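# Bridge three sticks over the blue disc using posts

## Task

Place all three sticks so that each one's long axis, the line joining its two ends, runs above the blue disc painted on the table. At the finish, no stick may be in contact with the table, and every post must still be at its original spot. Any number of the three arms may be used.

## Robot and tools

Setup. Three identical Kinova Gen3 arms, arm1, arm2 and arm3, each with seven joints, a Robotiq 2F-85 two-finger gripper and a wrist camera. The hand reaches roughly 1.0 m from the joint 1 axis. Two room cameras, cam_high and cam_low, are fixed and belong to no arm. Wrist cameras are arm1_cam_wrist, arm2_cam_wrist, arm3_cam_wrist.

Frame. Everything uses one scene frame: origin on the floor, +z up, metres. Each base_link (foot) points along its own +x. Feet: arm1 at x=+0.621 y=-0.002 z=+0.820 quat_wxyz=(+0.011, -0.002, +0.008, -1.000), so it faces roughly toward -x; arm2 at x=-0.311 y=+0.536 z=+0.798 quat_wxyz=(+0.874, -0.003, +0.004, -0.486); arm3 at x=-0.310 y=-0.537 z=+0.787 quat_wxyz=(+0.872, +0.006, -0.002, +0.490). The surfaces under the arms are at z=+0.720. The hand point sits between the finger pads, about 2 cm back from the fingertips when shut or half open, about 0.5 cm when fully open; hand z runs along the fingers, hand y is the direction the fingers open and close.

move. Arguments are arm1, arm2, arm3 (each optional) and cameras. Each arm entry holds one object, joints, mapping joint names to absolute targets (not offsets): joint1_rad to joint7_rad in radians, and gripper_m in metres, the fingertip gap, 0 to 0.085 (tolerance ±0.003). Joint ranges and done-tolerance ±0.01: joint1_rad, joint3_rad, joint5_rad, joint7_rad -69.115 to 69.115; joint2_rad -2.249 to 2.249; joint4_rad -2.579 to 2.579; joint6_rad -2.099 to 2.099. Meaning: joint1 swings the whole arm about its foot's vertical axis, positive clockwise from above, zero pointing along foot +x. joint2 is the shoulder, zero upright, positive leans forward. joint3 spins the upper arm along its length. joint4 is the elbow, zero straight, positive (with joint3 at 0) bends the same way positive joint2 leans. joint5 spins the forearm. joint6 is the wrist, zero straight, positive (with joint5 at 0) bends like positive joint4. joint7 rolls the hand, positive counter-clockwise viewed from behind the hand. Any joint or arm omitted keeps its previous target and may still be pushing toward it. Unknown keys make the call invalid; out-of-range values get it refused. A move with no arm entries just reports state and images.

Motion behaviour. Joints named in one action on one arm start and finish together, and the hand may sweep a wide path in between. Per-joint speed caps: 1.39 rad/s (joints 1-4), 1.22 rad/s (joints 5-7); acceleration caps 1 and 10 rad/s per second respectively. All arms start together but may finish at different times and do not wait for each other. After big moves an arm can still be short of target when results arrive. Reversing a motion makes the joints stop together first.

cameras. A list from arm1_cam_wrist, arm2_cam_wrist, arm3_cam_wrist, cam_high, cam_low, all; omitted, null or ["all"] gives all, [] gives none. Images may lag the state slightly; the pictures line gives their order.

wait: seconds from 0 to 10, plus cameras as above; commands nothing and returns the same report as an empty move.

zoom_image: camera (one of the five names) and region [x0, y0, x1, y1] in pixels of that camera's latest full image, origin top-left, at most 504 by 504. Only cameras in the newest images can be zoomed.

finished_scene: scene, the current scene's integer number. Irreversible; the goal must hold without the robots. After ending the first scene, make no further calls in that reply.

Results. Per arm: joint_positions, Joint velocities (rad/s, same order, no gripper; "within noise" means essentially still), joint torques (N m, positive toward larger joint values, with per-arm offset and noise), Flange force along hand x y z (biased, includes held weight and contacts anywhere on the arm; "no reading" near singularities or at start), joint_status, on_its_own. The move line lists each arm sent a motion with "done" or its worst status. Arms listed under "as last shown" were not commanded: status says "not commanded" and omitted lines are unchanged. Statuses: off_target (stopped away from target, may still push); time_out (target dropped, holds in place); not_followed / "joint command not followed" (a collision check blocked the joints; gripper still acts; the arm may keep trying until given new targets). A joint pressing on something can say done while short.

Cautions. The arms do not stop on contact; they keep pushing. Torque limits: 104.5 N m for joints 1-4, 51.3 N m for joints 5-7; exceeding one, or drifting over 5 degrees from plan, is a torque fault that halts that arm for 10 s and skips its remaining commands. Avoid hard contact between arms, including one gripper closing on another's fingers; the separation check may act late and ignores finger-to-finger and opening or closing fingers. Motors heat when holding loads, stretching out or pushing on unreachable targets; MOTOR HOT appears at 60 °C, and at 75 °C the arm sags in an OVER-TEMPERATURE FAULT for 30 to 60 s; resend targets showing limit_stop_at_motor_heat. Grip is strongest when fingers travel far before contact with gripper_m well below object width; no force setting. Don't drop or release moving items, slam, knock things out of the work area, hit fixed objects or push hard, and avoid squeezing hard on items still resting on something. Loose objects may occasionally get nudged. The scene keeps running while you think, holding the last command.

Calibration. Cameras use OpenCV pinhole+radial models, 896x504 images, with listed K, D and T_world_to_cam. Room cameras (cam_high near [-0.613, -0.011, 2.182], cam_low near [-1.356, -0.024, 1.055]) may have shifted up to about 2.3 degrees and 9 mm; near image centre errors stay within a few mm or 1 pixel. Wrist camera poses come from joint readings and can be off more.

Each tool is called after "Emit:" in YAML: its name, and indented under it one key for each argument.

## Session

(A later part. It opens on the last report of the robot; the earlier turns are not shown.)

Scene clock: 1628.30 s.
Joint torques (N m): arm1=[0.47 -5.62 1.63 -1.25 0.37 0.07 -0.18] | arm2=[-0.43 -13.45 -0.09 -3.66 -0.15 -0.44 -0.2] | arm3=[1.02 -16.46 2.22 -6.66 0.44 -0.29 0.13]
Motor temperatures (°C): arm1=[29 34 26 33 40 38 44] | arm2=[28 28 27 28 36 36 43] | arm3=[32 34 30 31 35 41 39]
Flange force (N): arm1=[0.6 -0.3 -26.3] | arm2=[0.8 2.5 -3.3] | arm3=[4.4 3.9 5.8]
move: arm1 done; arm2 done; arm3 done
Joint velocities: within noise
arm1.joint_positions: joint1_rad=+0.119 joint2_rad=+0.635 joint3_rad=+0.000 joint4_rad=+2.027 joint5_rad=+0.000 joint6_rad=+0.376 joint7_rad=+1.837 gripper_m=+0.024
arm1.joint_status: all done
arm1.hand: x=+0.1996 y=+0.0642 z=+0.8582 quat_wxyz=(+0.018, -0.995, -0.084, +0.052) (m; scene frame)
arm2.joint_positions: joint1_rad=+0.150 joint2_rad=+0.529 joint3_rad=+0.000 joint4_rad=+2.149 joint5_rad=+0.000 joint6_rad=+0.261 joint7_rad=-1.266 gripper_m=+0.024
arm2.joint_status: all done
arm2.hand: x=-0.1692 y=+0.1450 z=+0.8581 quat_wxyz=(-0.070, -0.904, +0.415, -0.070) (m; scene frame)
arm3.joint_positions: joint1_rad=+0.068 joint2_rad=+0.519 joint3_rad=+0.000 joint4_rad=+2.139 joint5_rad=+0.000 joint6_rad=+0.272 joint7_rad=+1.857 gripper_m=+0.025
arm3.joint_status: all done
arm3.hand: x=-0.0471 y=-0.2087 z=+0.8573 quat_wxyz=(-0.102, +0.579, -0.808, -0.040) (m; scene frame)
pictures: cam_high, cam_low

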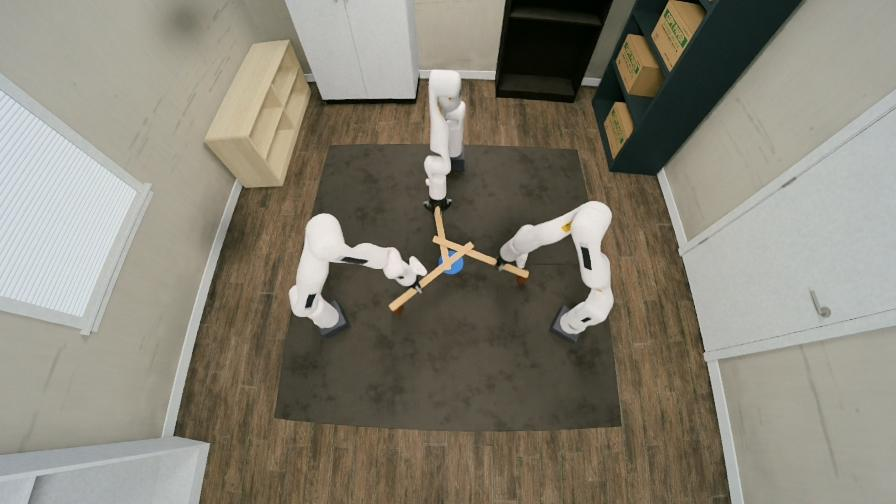

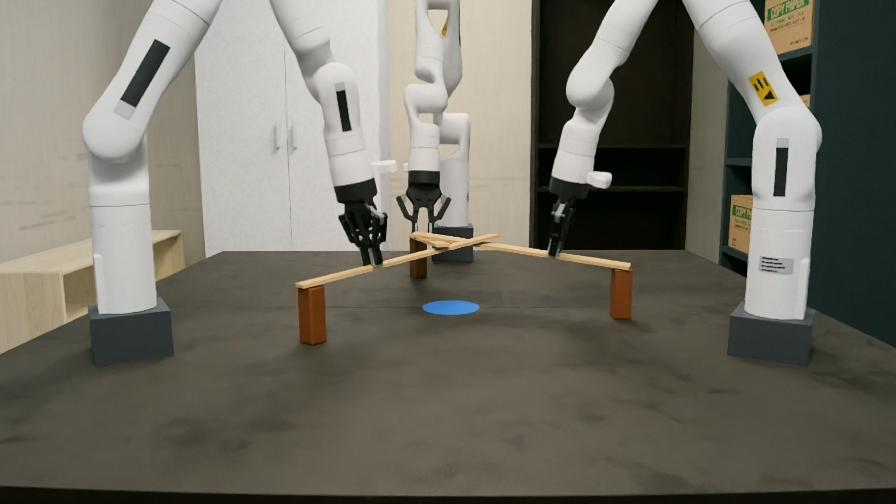

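Emit:
move:
  arm1: {"joints":{"joint2_rad":0.6035,"joint4_rad":2.0772,"joint6_rad":0.306}}
  cameras: ["cam_low","cam_high"]

Emit:
zoom_image:
  camera: "cam_low"
  region: [400, 190, 500, 270]

Emit:
zoom_image:
  camera: "cam_high"
  region: [400, 190, 510, 300]

Scene clock: 1642.07 s.
Joint torques (N m): arm1=[-0.45 -19.71 0.54 -7.93 -0.1 -1.76 -0.27] | arm2=[-1.47 -6.88 -1.21 -3.3 -0.3 -1.17 -0.19] | arm3=[1.25 -11.17 2.56 -6.95 0.69 -1.21 0.22]
Motor temperatures (°C): arm1=[29 34 26 33 40 38 44] | arm2=[28 28 27 28 36 36 43] | arm3=[32 34 30 31 35 41 39]
Flange force (N): arm1=[5.6 -1.4 6.4] | arm2=[-1.5 4.1 -23.5] | arm3=[6.6 5.6 -11.1]
move: arm1 done
Joint velocities: within noise
arm1.joint_positions: joint1_rad=+0.119 joint2_rad=+0.604 joint3_rad=+0.000 joint4_rad=+2.077 joint5_rad=+0.000 joint6_rad=+0.306 joint7_rad=+1.837 gripper_m=+0.024
arm1.joint_status: all done
arm1.hand: x=+0.1995 y=+0.0642 z=+0.8652 quat_wxyz=(+0.022, -0.993, -0.084, +0.078) (m; scene frame)
arm2, arm3: as last shown
arm2.hand: x=-0.1692 y=+0.1449 z=+0.8581 quat_wxyz=(-0.070, -0.904, +0.415, -0.070) (m; scene frame)
arm3.hand: x=-0.0471 y=-0.2087 z=+0.8574 quat_wxyz=(-0.102, +0.579, -0.808, -0.040) (m; scene frame)
pictures: cam_high, cam_low

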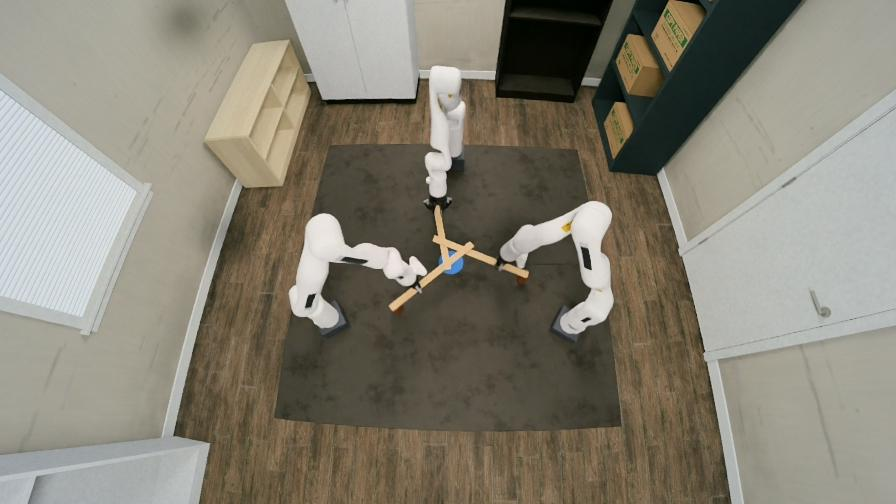

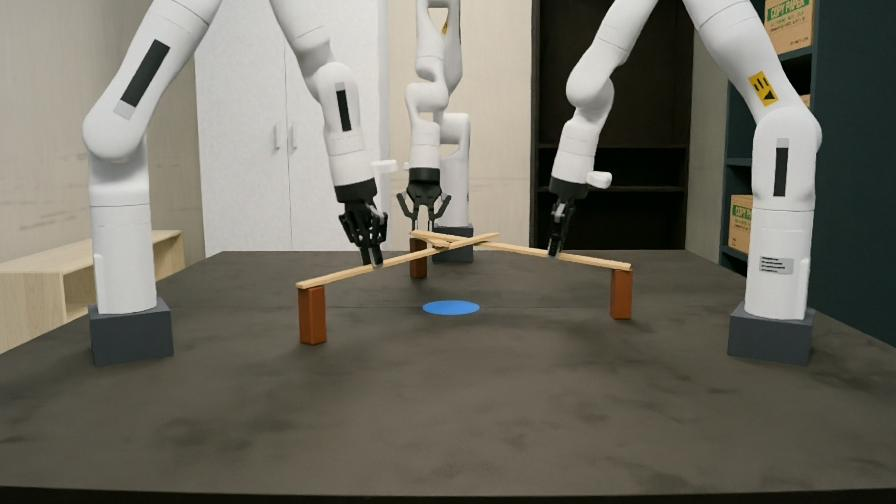

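Scaled by 5.040 from the camera's 896x504 image, which has a finer 1280x720 frame.

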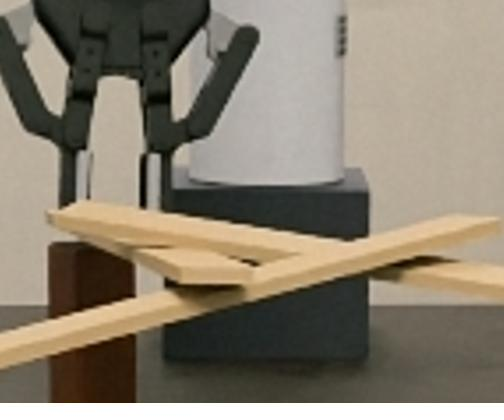

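Scaled by 4.582 from the camera's 896x504 image, which has a finer 1280x720 frame.

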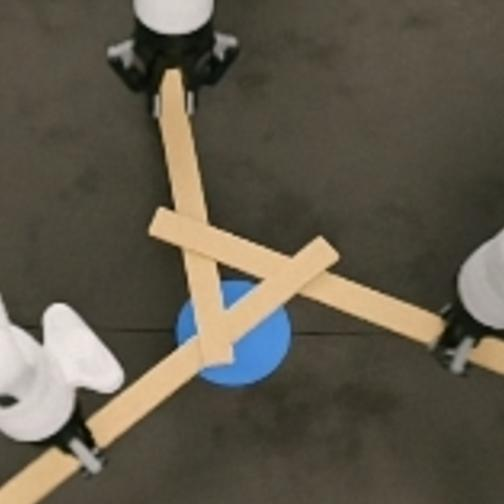

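Emit:
move:
  arm1: {"joints":{"joint2_rad":0.5723,"joint4_rad":2.1269,"joint6_rad":0.2356}}
  arm2: {"joints":{"joint2_rad":0.4725,"joint4_rad":2.2415,"joint6_rad":0.1226}}
  arm3: {"joints":{"joint2_rad":0.4616,"joint4_rad":2.2316,"joint6_rad":0.1334}}

Emit:
zoom_image:
  camera: "cam_low"
  region: [400, 190, 500, 270]

Emit:
zoom_image:
  camera: "cam_low"
  region: [280, 190, 460, 300]

Emit:
zoom_image:
  camera: "cam_low"
  region: [480, 190, 660, 300]

Scene clock: 1665.17 s.
Joint torques (N m): arm1=[-0.06 -14.97 1.01 -4.48 0.14 -0.33 -0.17] | arm2=[-0.07 -15.62 0.4 -5.3 -0.22 -1.31 -0.25] | arm3=[0.72 -13.94 1.78 -6.89 0.41 -1.23 0.12]
Motor temperatures (°C): arm1=[29 34 26 33 40 38 44] | arm2=[28 28 27 28 36 36 43] | arm3=[32 33 30 31 35 40 39]
Flange force (N): arm1=[1.5 -1.9 -0.6] | arm2=[-1.0 1.6 4.1] | arm3=[4.8 2.8 -0.4]
move: arm1 done; arm2 done; arm3 done
Joint velocities: within noise
arm1.joint_positions: joint1_rad=+0.119 joint2_rad=+0.572 joint3_rad=+0.000 joint4_rad=+2.127 joint5_rad=+0.000 joint6_rad=+0.236 joint7_rad=+1.837 gripper_m=+0.024
arm1.joint_status: all done
arm1.hand: x=+0.1998 y=+0.0640 z=+0.8729 quat_wxyz=(+0.027, -0.991, -0.084, +0.103) (m; scene frame)
arm2.joint_positions: joint1_rad=+0.150 joint2_rad=+0.473 joint3_rad=+0.000 joint4_rad=+2.242 joint5_rad=+0.000 joint6_rad=+0.123 joint7_rad=-1.266 gripper_m=+0.024
arm2.joint_status: all done
arm2.hand: x=-0.1691 y=+0.1450 z=+0.8727 quat_wxyz=(-0.104, -0.899, +0.412, -0.108) (m; scene frame)
arm3.joint_positions: joint1_rad=+0.068 joint2_rad=+0.462 joint3_rad=+0.000 joint4_rad=+2.232 joint5_rad=+0.000 joint6_rad=+0.133 joint7_rad=+1.857 gripper_m=+0.025
arm3.joint_status: all done
arm3.hand: x=-0.0472 y=-0.2091 z=+0.8720 quat_wxyz=(-0.150, +0.574, -0.803, -0.057) (m; scene frame)
pictures: arm1_cam_wrist, arm2_cam_wrist, arm3_cam_wrist, cam_high, cam_low
camera_calibration:
arm1_cam_wrist: T_world_to_cam=[[0.174266, -0.981032, -0.0848942, 0.105094], [-0.96528, -0.187231, 0.182153, 0.10333], [-0.194593, 0.0502035, -0.979599, 1.03882], [0, 0, 0, 1]] pos_world=[0.283575, 0.0702946, 1.00773]
arm2_cam_wrist: T_world_to_cam=[[-0.757922, -0.648313, 0.0724224, -0.0933276], [-0.641139, 0.719806, -0.26612, 0.078067], [0.120399, -0.248131, -0.961215, 1.04233], [0, 0, 0, 1]] pos_world=[-0.146178, 0.141935, 1.02943]
arm3_cam_wrist: T_world_to_cam=[[-0.937026, 0.336065, -0.0950945, 0.11453], [0.294681, 0.906874, 0.301235, -0.00237075], [0.187474, 0.254243, -0.948796, 1.03982], [0, 0, 0, 1]] pos_world=[-0.0869226, -0.300706, 0.998181]

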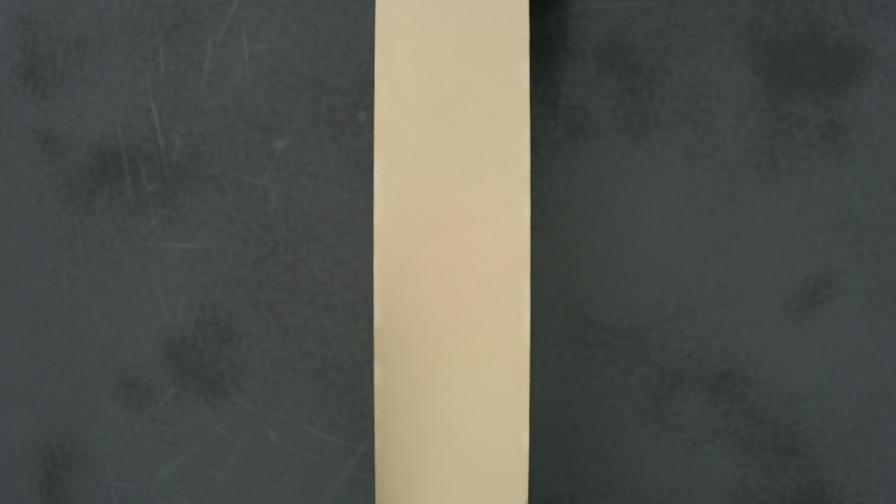

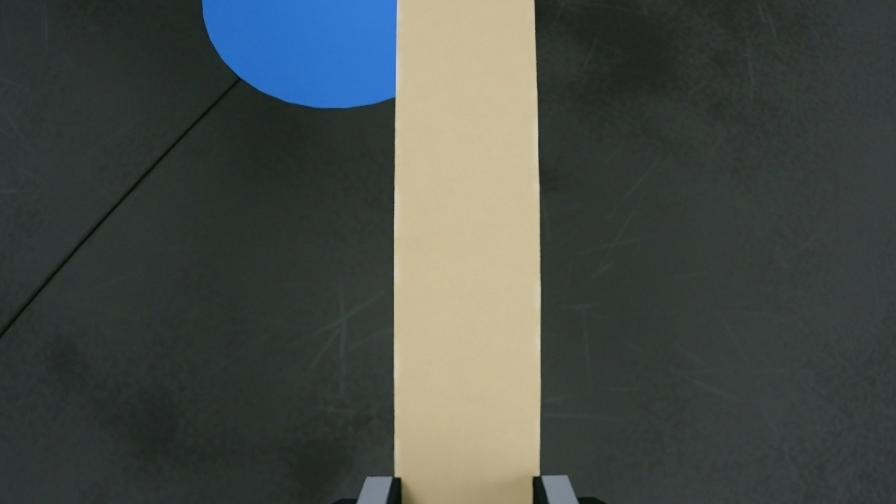

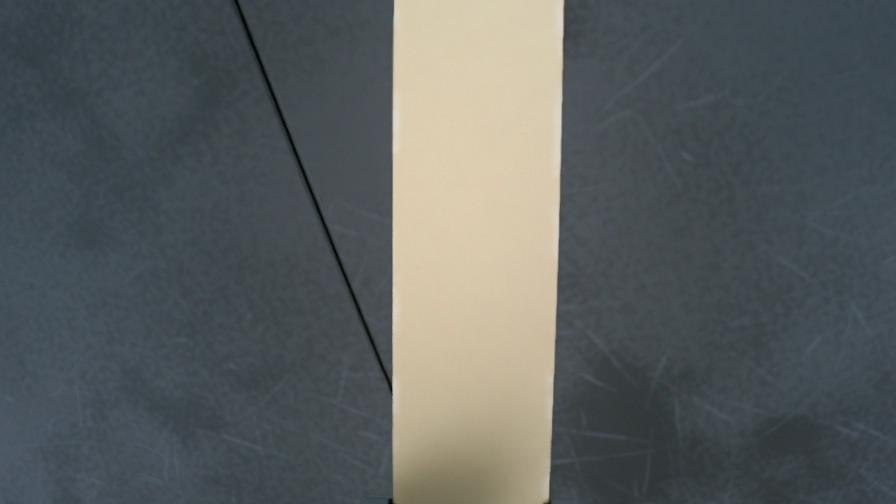

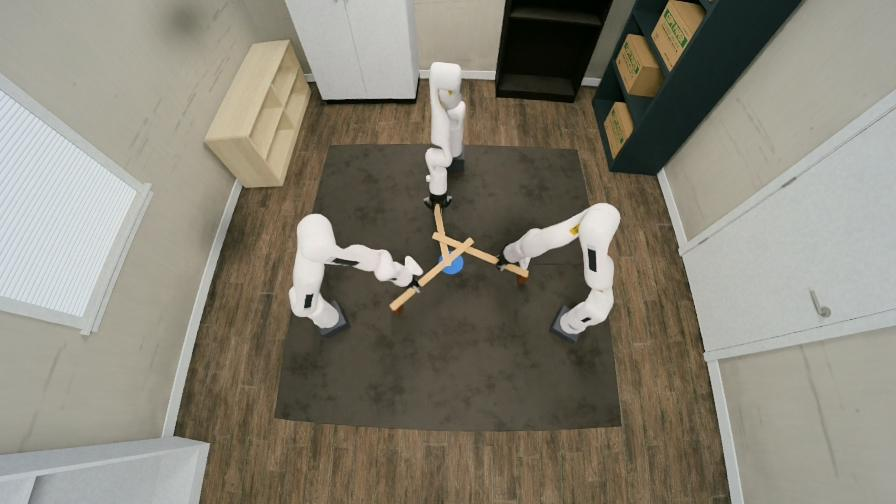

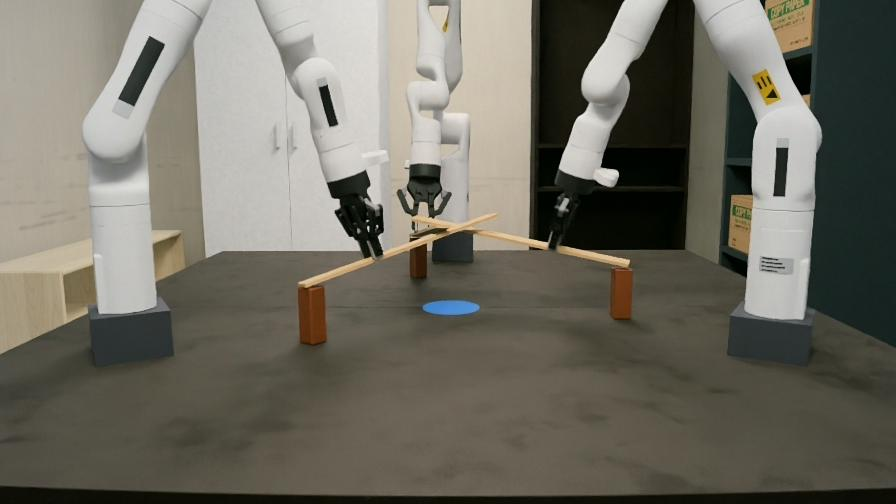

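Scaled by 5.040 from the camera's 896x504 image, which has a finer 1280x720 frame.

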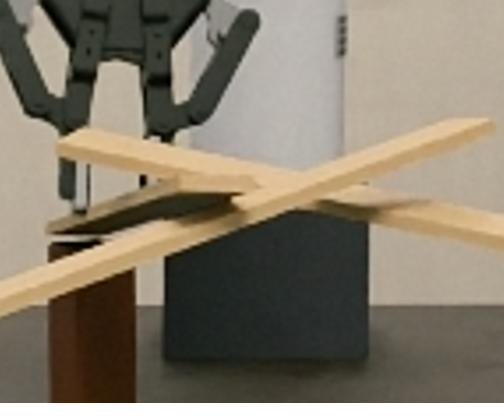

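Scaled by 2.800 from the camera's 896x504 image, which has a finer 1280x720 frame.

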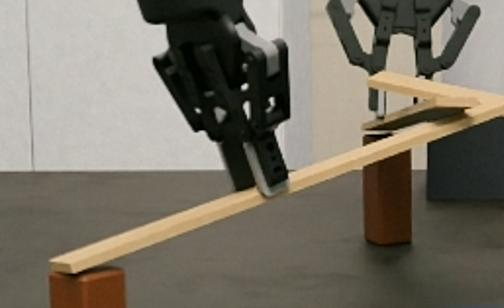

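Scaled by 2.800 from the camera's 896x504 image, which has a finer 1280x720 frame.

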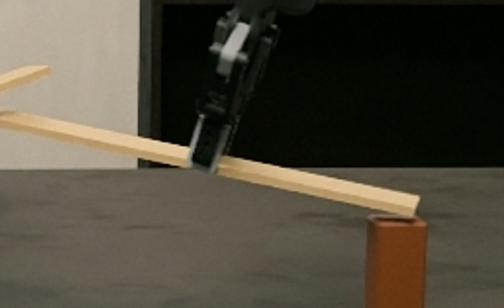

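Emit:
move:
  arm1: {"joints":{"joint2_rad":0.6146,"joint4_rad":2.0602,"joint6_rad":0.3298}}
  arm2: {"joints":{"joint2_rad":0.5274,"joint4_rad":2.1539,"joint6_rad":0.2533}}
  arm3: {"joints":{"joint2_rad":0.5093,"joint4_rad":2.1562,"joint6_rad":0.2461}}
  cameras: ["cam_low","cam_high"]

Emit:
zoom_image:
  camera: "cam_low"
  region: [400, 190, 500, 270]

Emit:
zoom_image:
  camera: "cam_low"
  region: [280, 190, 460, 300]

Emit:
zoom_image:
  camera: "cam_low"
  region: [480, 190, 660, 300]

Scene clock: 1724.33 s.
Joint torques (N m): arm1=[0.3 -17.04 1.39 -4.77 0.12 -0.1 -0.24] | arm2=[-0.05 -7.52 0.43 -2.59 -0.08 -0.64 -0.25] | arm3=[0.12 -16.1 1.34 -7.49 0.4 -1.03 0.22]
Motor temperatures (°C): arm1=[29 34 26 33 40 38 44] | arm2=[28 28 27 28 35 36 43] | arm3=[32 33 30 31 34 40 39]
Flange force (N): arm1=[1.2 -0.9 3.0] | arm2=[0.9 1.7 -20.2] | arm3=[6.1 2.2 3.4]
move: arm1 done; arm2 done; arm3 done
Joint velocities: within noise
arm1.joint_positions: joint1_rad=+0.119 joint2_rad=+0.615 joint3_rad=+0.000 joint4_rad=+2.060 joint5_rad=+0.000 joint6_rad=+0.330 joint7_rad=+1.837 gripper_m=+0.024
arm1.joint_status: all done
arm1.hand: x=+0.1995 y=+0.0642 z=+0.8626 quat_wxyz=(+0.021, -0.994, -0.084, +0.069) (m; scene frame)
arm2.joint_positions: joint1_rad=+0.150 joint2_rad=+0.527 joint3_rad=+0.000 joint4_rad=+2.154 joint5_rad=+0.000 joint6_rad=+0.253 joint7_rad=-1.266 gripper_m=+0.024
arm2.joint_status: all done
arm2.hand: x=-0.1692 y=+0.1449 z=+0.8584 quat_wxyz=(-0.072, -0.904, +0.415, -0.072) (m; scene frame)
arm3.joint_positions: joint1_rad=+0.068 joint2_rad=+0.509 joint3_rad=+0.000 joint4_rad=+2.156 joint5_rad=+0.000 joint6_rad=+0.246 joint7_rad=+1.857 gripper_m=+0.025
arm3.joint_status: all done
arm3.hand: x=-0.0472 y=-0.2089 z=+0.8594 quat_wxyz=(-0.111, +0.578, -0.807, -0.043) (m; scene frame)
pictures: cam_high, cam_low

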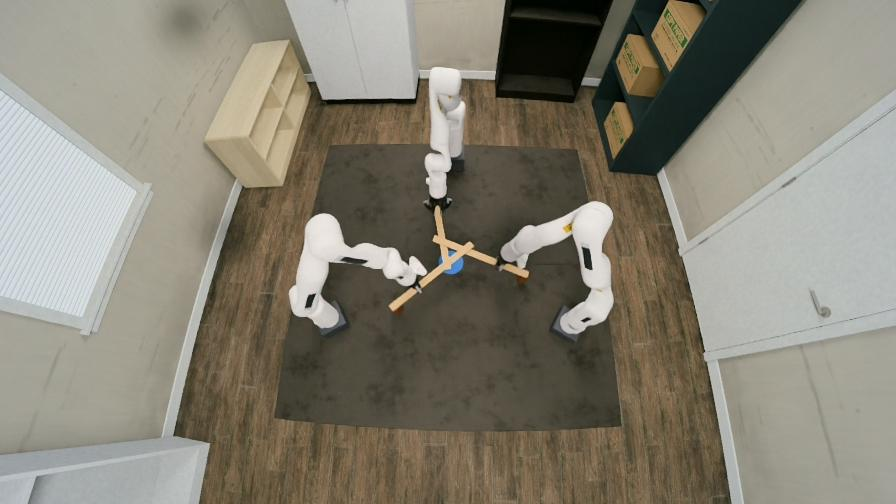

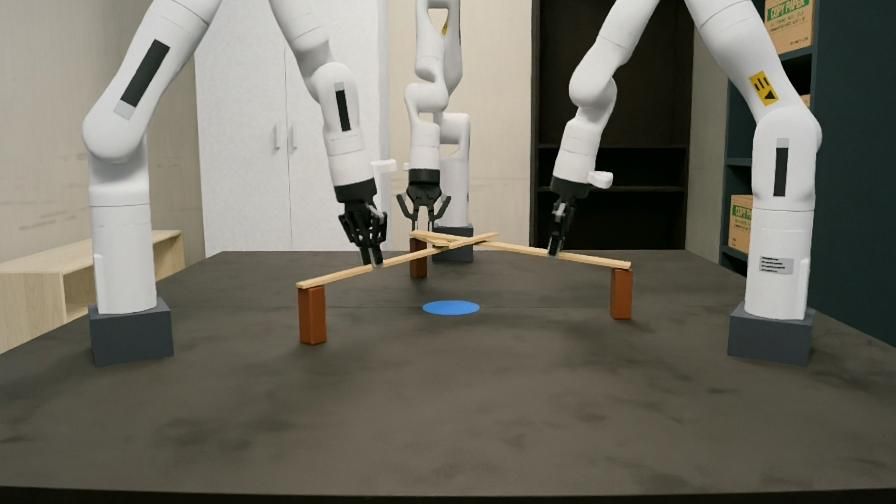

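Scaled by 5.040 from the camera's 896x504 image, which has a finer 1280x720 frame.

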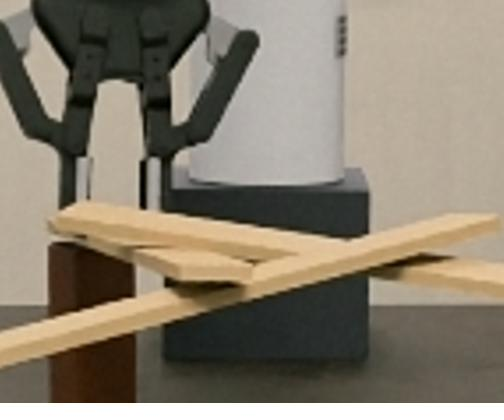

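Scaled by 2.800 from the camera's 896x504 image, which has a finer 1280x720 frame.

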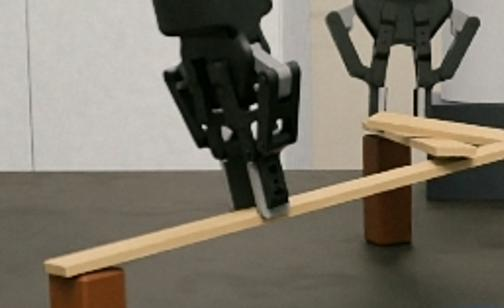

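Scaled by 2.800 from the camera's 896x504 image, which has a finer 1280x720 frame.

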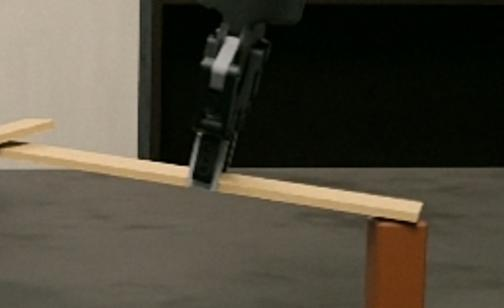

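Emit:
move:
  arm2: {"joints":{"joint2_rad":0.5145,"joint4_rad":2.1498,"joint6_rad":0.2703}}
  cameras: ["cam_low","cam_high"]

Emit:
zoom_image:
  camera: "cam_low"
  region: [400, 190, 500, 270]

Emit:
zoom_image:
  camera: "cam_low"
  region: [280, 190, 460, 300]

Scene clock: 1737.93 s.
Joint torques (N m): arm1=[-0.12 -15.86 0.95 -4.53 0.12 -0.14 -0.14] | arm2=[-0.33 -16.9 0.14 -5.89 -0.21 -1.21 -0.23] | arm3=[0.09 -14 1.3 -6.41 0.53 -0.58 0.36]
Motor temperatures (°C): arm1=[29 34 26 33 40 38 44] | arm2=[28 28 27 28 35 36 43] | arm3=[32 33 30 31 34 40 39]
Flange force (N): arm1=[1.5 -1.6 -0.1] | arm2=[-1.3 1.7 4.5] | arm3=[5.2 2.2 -1.2]
move: arm2 done
Joint velocities: within noise
arm1, arm3: as last shown
arm2.joint_positions: joint1_rad=+0.150 joint2_rad=+0.515 joint3_rad=+0.000 joint4_rad=+2.150 joint5_rad=+0.000 joint6_rad=+0.270 joint7_rad=-1.266 gripper_m=+0.024
arm2.joint_status: all done
arm2.hand: x=-0.1691 y=+0.1449 z=+0.8635 quat_wxyz=(-0.072, -0.904, +0.415, -0.072) (m; scene frame)
arm3.hand: x=-0.0471 y=-0.2088 z=+0.8594 quat_wxyz=(-0.111, +0.578, -0.807, -0.043) (m; scene frame)
pictures: cam_high, cam_low

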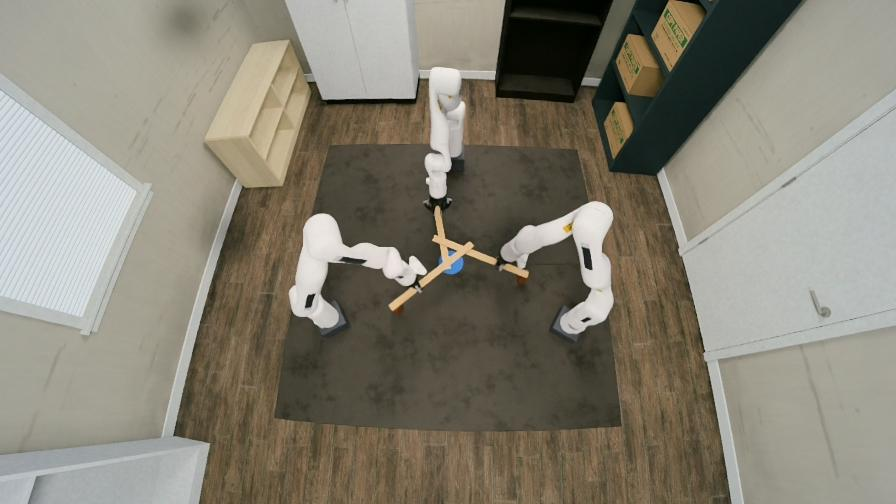

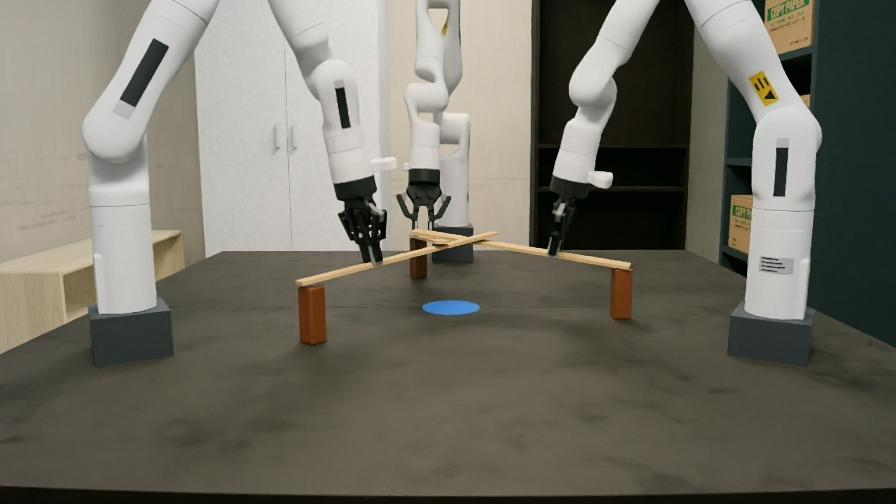

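Scaled by 5.040 from the camera's 896x504 image, which has a finer 1280x720 frame.

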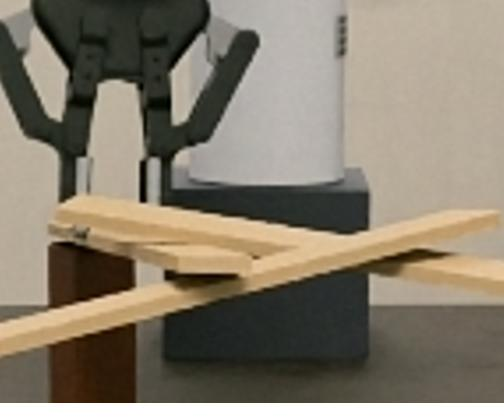

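Scaled by 2.800 from the camera's 896x504 image, which has a finer 1280x720 frame.

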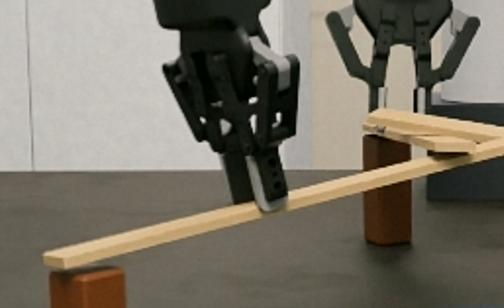

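Emit:
move:
  arm2: {"joints":{"joint2_rad":0.519,"joint4_rad":2.1675,"joint6_rad":0.2331}}
  cameras: ["cam_low"]

Emit:
zoom_image:
  camera: "cam_low"
  region: [280, 190, 460, 300]

Scene clock: 1752.77 s.
Joint torques (N m): arm1=[-0.15 -15.92 0.92 -4.65 0.15 -0.19 -0.13] | arm2=[-0.22 -16.58 0.16 -5.18 -0.15 -1.01 -0.18] | arm3=[0.63 -14.01 1.86 -6.3 0.4 -0.53 0.15]
Motor temperatures (°C): arm1=[29 34 26 33 40 38 44] | arm2=[28 28 27 28 35 36 43] | arm3=[32 33 30 31 34 40 39]
Flange force (N): arm1=[1.7 -1.5 -0.1] | arm2=[-0.3 1.6 4.5] | arm3=[4.7 2.9 -1.0]
move: arm2 done
Joint velocities: within noise
arm1, arm3: as last shown
arm2.joint_positions: joint1_rad=+0.150 joint2_rad=+0.519 joint3_rad=+0.000 joint4_rad=+2.167 joint5_rad=+0.000 joint6_rad=+0.233 joint7_rad=-1.266 gripper_m=+0.024
arm2.joint_status: all done
arm2.hand: x=-0.1692 y=+0.1449 z=+0.8604 quat_wxyz=(-0.077, -0.903, +0.414, -0.078) (m; scene frame)
arm3.hand: x=-0.0472 y=-0.2089 z=+0.8594 quat_wxyz=(-0.111, +0.578, -0.807, -0.043) (m; scene frame)
pictures: cam_low

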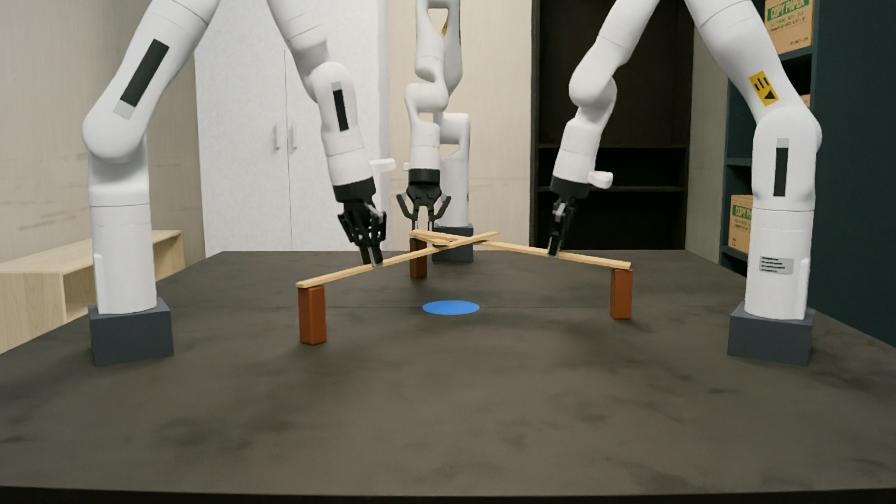

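Scaled by 2.800 from the camera's 896x504 image, which has a finer 1280x720 frame.

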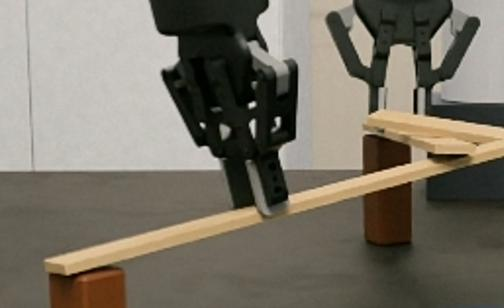

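Emit:
move:
  arm3: {"joints":{"gripper_m":0.05}}
  cameras: ["cam_low","cam_high"]

Emit:
zoom_image:
  camera: "cam_low"
  region: [400, 190, 500, 270]

Emit:
zoom_image:
  camera: "cam_high"
  region: [370, 170, 560, 330]

Scene clock: 1761.73 s.
Joint torques (N m): arm1=[-0.01 -15.76 1.02 -4.54 0.13 -0.15 -0.16] | arm2=[-0.15 -16.55 0.39 -5.33 -0.19 -1.08 -0.25] | arm3=[0.65 -14.45 1.75 -6.66 0.41 -0.87 0.14]
Motor temperatures (°C): arm1=[29 34 26 33 40 38 44] | arm2=[28 28 27 28 35 36 43] | arm3=[32 33 30 31 34 40 39]
Flange force (N): arm1=[1.5 -1.3 -0.4] | arm2=[-0.7 1.7 4.2] | arm3=[4.7 3.1 -0.7]
move: arm3 done
Joint velocities: within noise
arm1, arm2: as last shown
arm3.joint_positions: joint1_rad=+0.068 joint2_rad=+0.509 joint3_rad=+0.000 joint4_rad=+2.156 joint5_rad=+0.000 joint6_rad=+0.246 joint7_rad=+1.857 gripper_m=+0.050
arm3.joint_status: all done
arm3.hand: x=-0.0472 y=-0.2089 z=+0.8594 quat_wxyz=(-0.111, +0.578, -0.807, -0.043) (m; scene frame)
pictures: cam_high, cam_low

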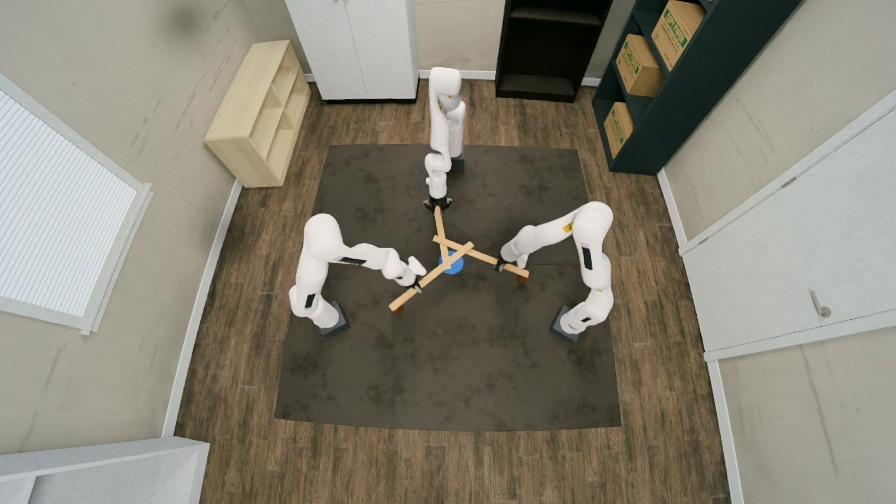

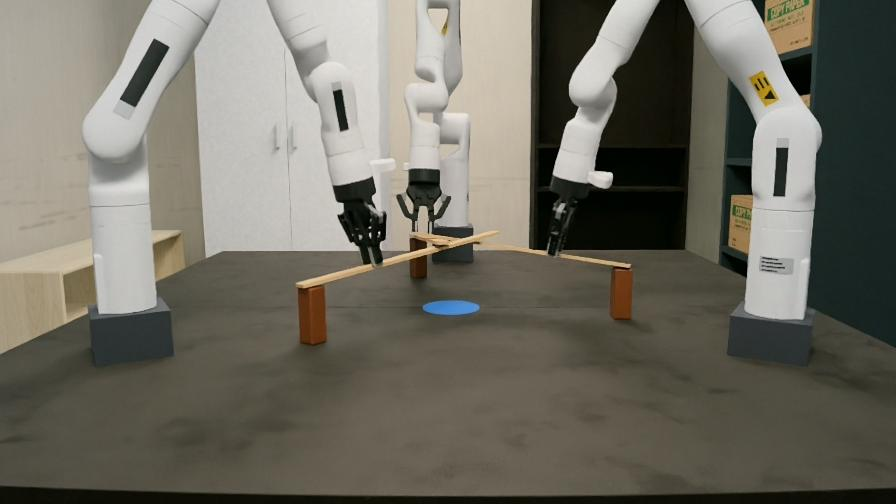

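Scaled by 5.040 from the camera's 896x504 image, which has a finer 1280x720 frame.

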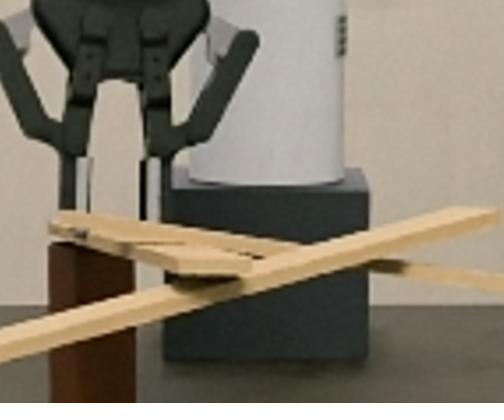

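Scaled by 2.653 from the camera's 896x504 image, which has a finer 1280x720 frame.

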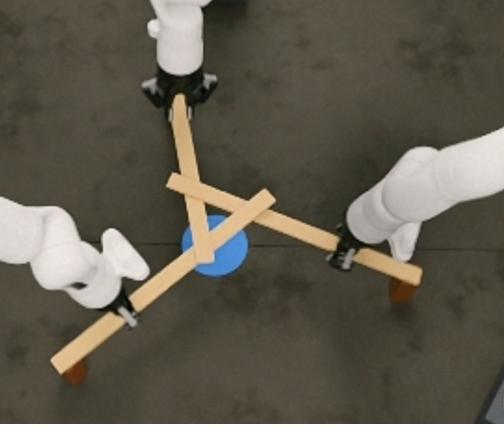

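Emit:
move:
  arm1: {"joints":{"gripper_m":0.05}}
  cameras: ["cam_low","cam_high"]

Emit:
zoom_image:
  camera: "cam_low"
  region: [400, 190, 500, 270]

Emit:
zoom_image:
  camera: "cam_high"
  region: [370, 170, 560, 330]

Scene clock: 1768.80 s.
Joint torques (N m): arm1=[-0.03 -15.43 1.07 -4.35 0.14 -0.06 -0.18] | arm2=[-0.06 -16.78 0.46 -5.46 -0.18 -1.13 -0.3] | arm3=[0.67 -14.47 1.9 -6.67 0.37 -0.81 0.14]
Motor temperatures (°C): arm1=[29 34 26 33 40 38 44] | arm2=[28 28 27 28 35 36 43] | arm3=[32 33 30 31 34 40 39]
Flange force (N): arm1=[1.4 -1.5 -1.0] | arm2=[-0.8 1.5 4.7] | arm3=[4.9 3.0 -0.5]
move: arm1 done
Joint velocities: within noise
arm1.joint_positions: joint1_rad=+0.119 joint2_rad=+0.615 joint3_rad=+0.000 joint4_rad=+2.060 joint5_rad=+0.000 joint6_rad=+0.330 joint7_rad=+1.837 gripper_m=+0.050
arm1.joint_status: all done
arm1.hand: x=+0.1995 y=+0.0642 z=+0.8626 quat_wxyz=(+0.021, -0.994, -0.084, +0.069) (m; scene frame)
arm2, arm3: as last shown
pictures: cam_high, cam_low

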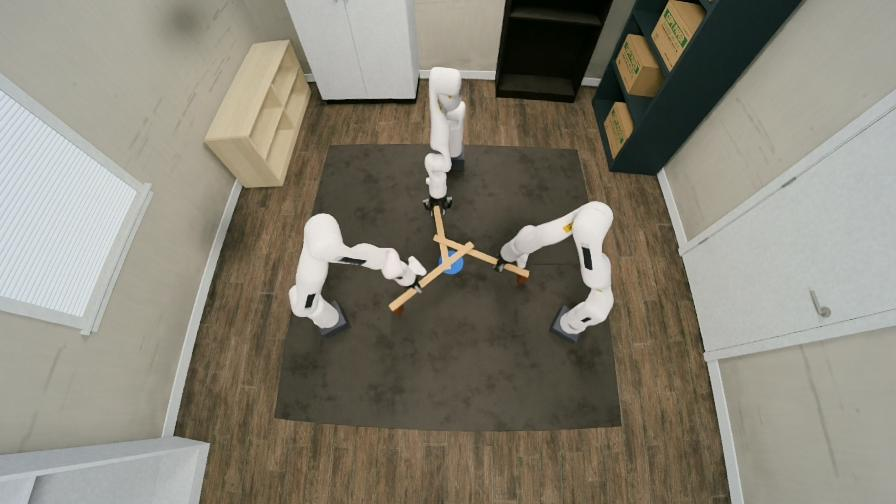

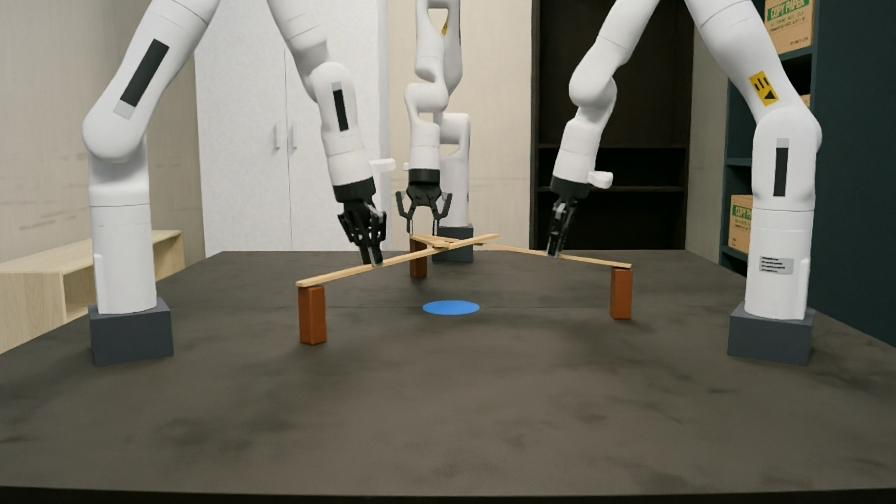

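Scaled by 5.040 from the camera's 896x504 image, which has a finer 1280x720 frame.

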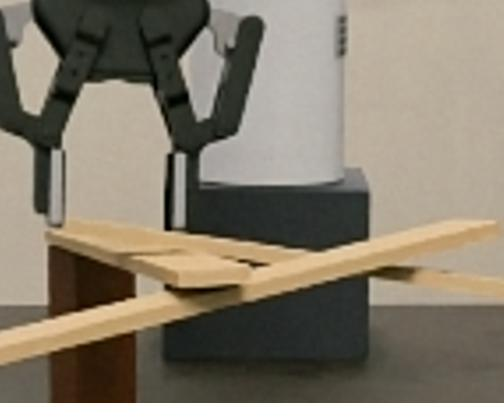

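Scaled by 2.653 from the camera's 896x504 image, which has a finer 1280x720 frame.

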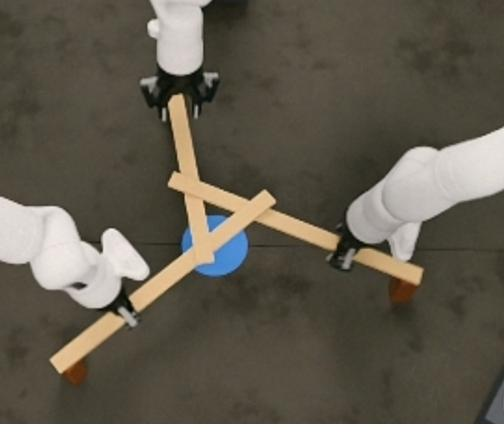

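Stable. Release arm2.

Emit:
move:
  arm2: {"joints":{"gripper_m":0.05}}
  cameras: ["cam_low","cam_high"]

Emit:
zoom_image:
  camera: "cam_low"
  region: [280, 190, 500, 300]

Emit:
zoom_image:
  camera: "cam_high"
  region: [370, 170, 560, 330]

Scene clock: 1780.80 s.
Joint torques (N m): arm1=[-0.01 -15.45 1.06 -4.36 0.14 -0.09 -0.18] | arm2=[-0.12 -16.17 0.4 -5.13 -0.19 -0.94 -0.27] | arm3=[0.63 -14.48 1.82 -6.68 0.41 -0.87 0.16]
Motor temperatures (°C): arm1=[29 34 26 33 40 37 44] | arm2=[28 28 27 28 35 36 43] | arm3=[32 33 30 31 34 40 39]
Flange force (N): arm1=[1.3 -1.5 -1.0] | arm2=[-0.6 1.6 3.6] | arm3=[4.7 3.0 -0.6]
move: arm2 done
Joint velocities: within noise
arm1, arm3: as last shown
arm2.joint_positions: joint1_rad=+0.150 joint2_rad=+0.519 joint3_rad=+0.000 joint4_rad=+2.167 joint5_rad=+0.000 joint6_rad=+0.233 joint7_rad=-1.266 gripper_m=+0.050
arm2.joint_status: all done
arm2.hand: x=-0.1692 y=+0.1449 z=+0.8604 quat_wxyz=(-0.077, -0.903, +0.414, -0.078) (m; scene frame)
pictures: cam_high, cam_low

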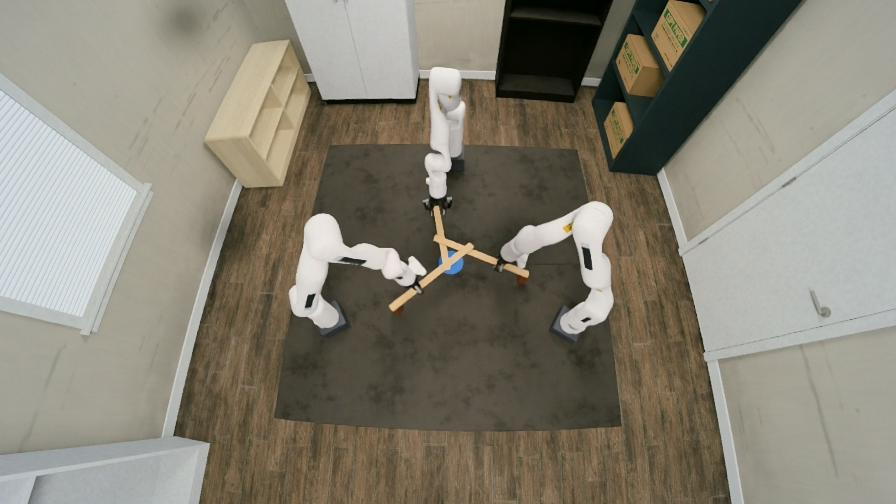

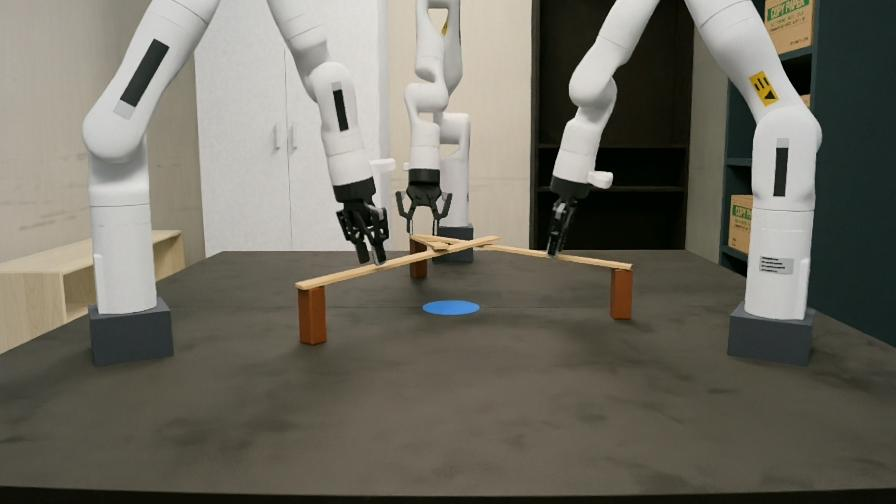

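Scaled by 2.291 from the camera's 896x504 image, which has a finer 1280x720 frame.

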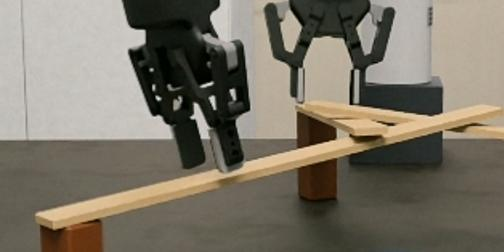

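Scaled by 2.653 from the camera's 896x504 image, which has a finer 1280x720 frame.

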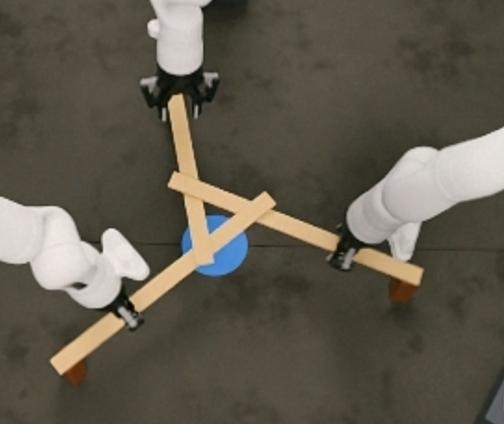

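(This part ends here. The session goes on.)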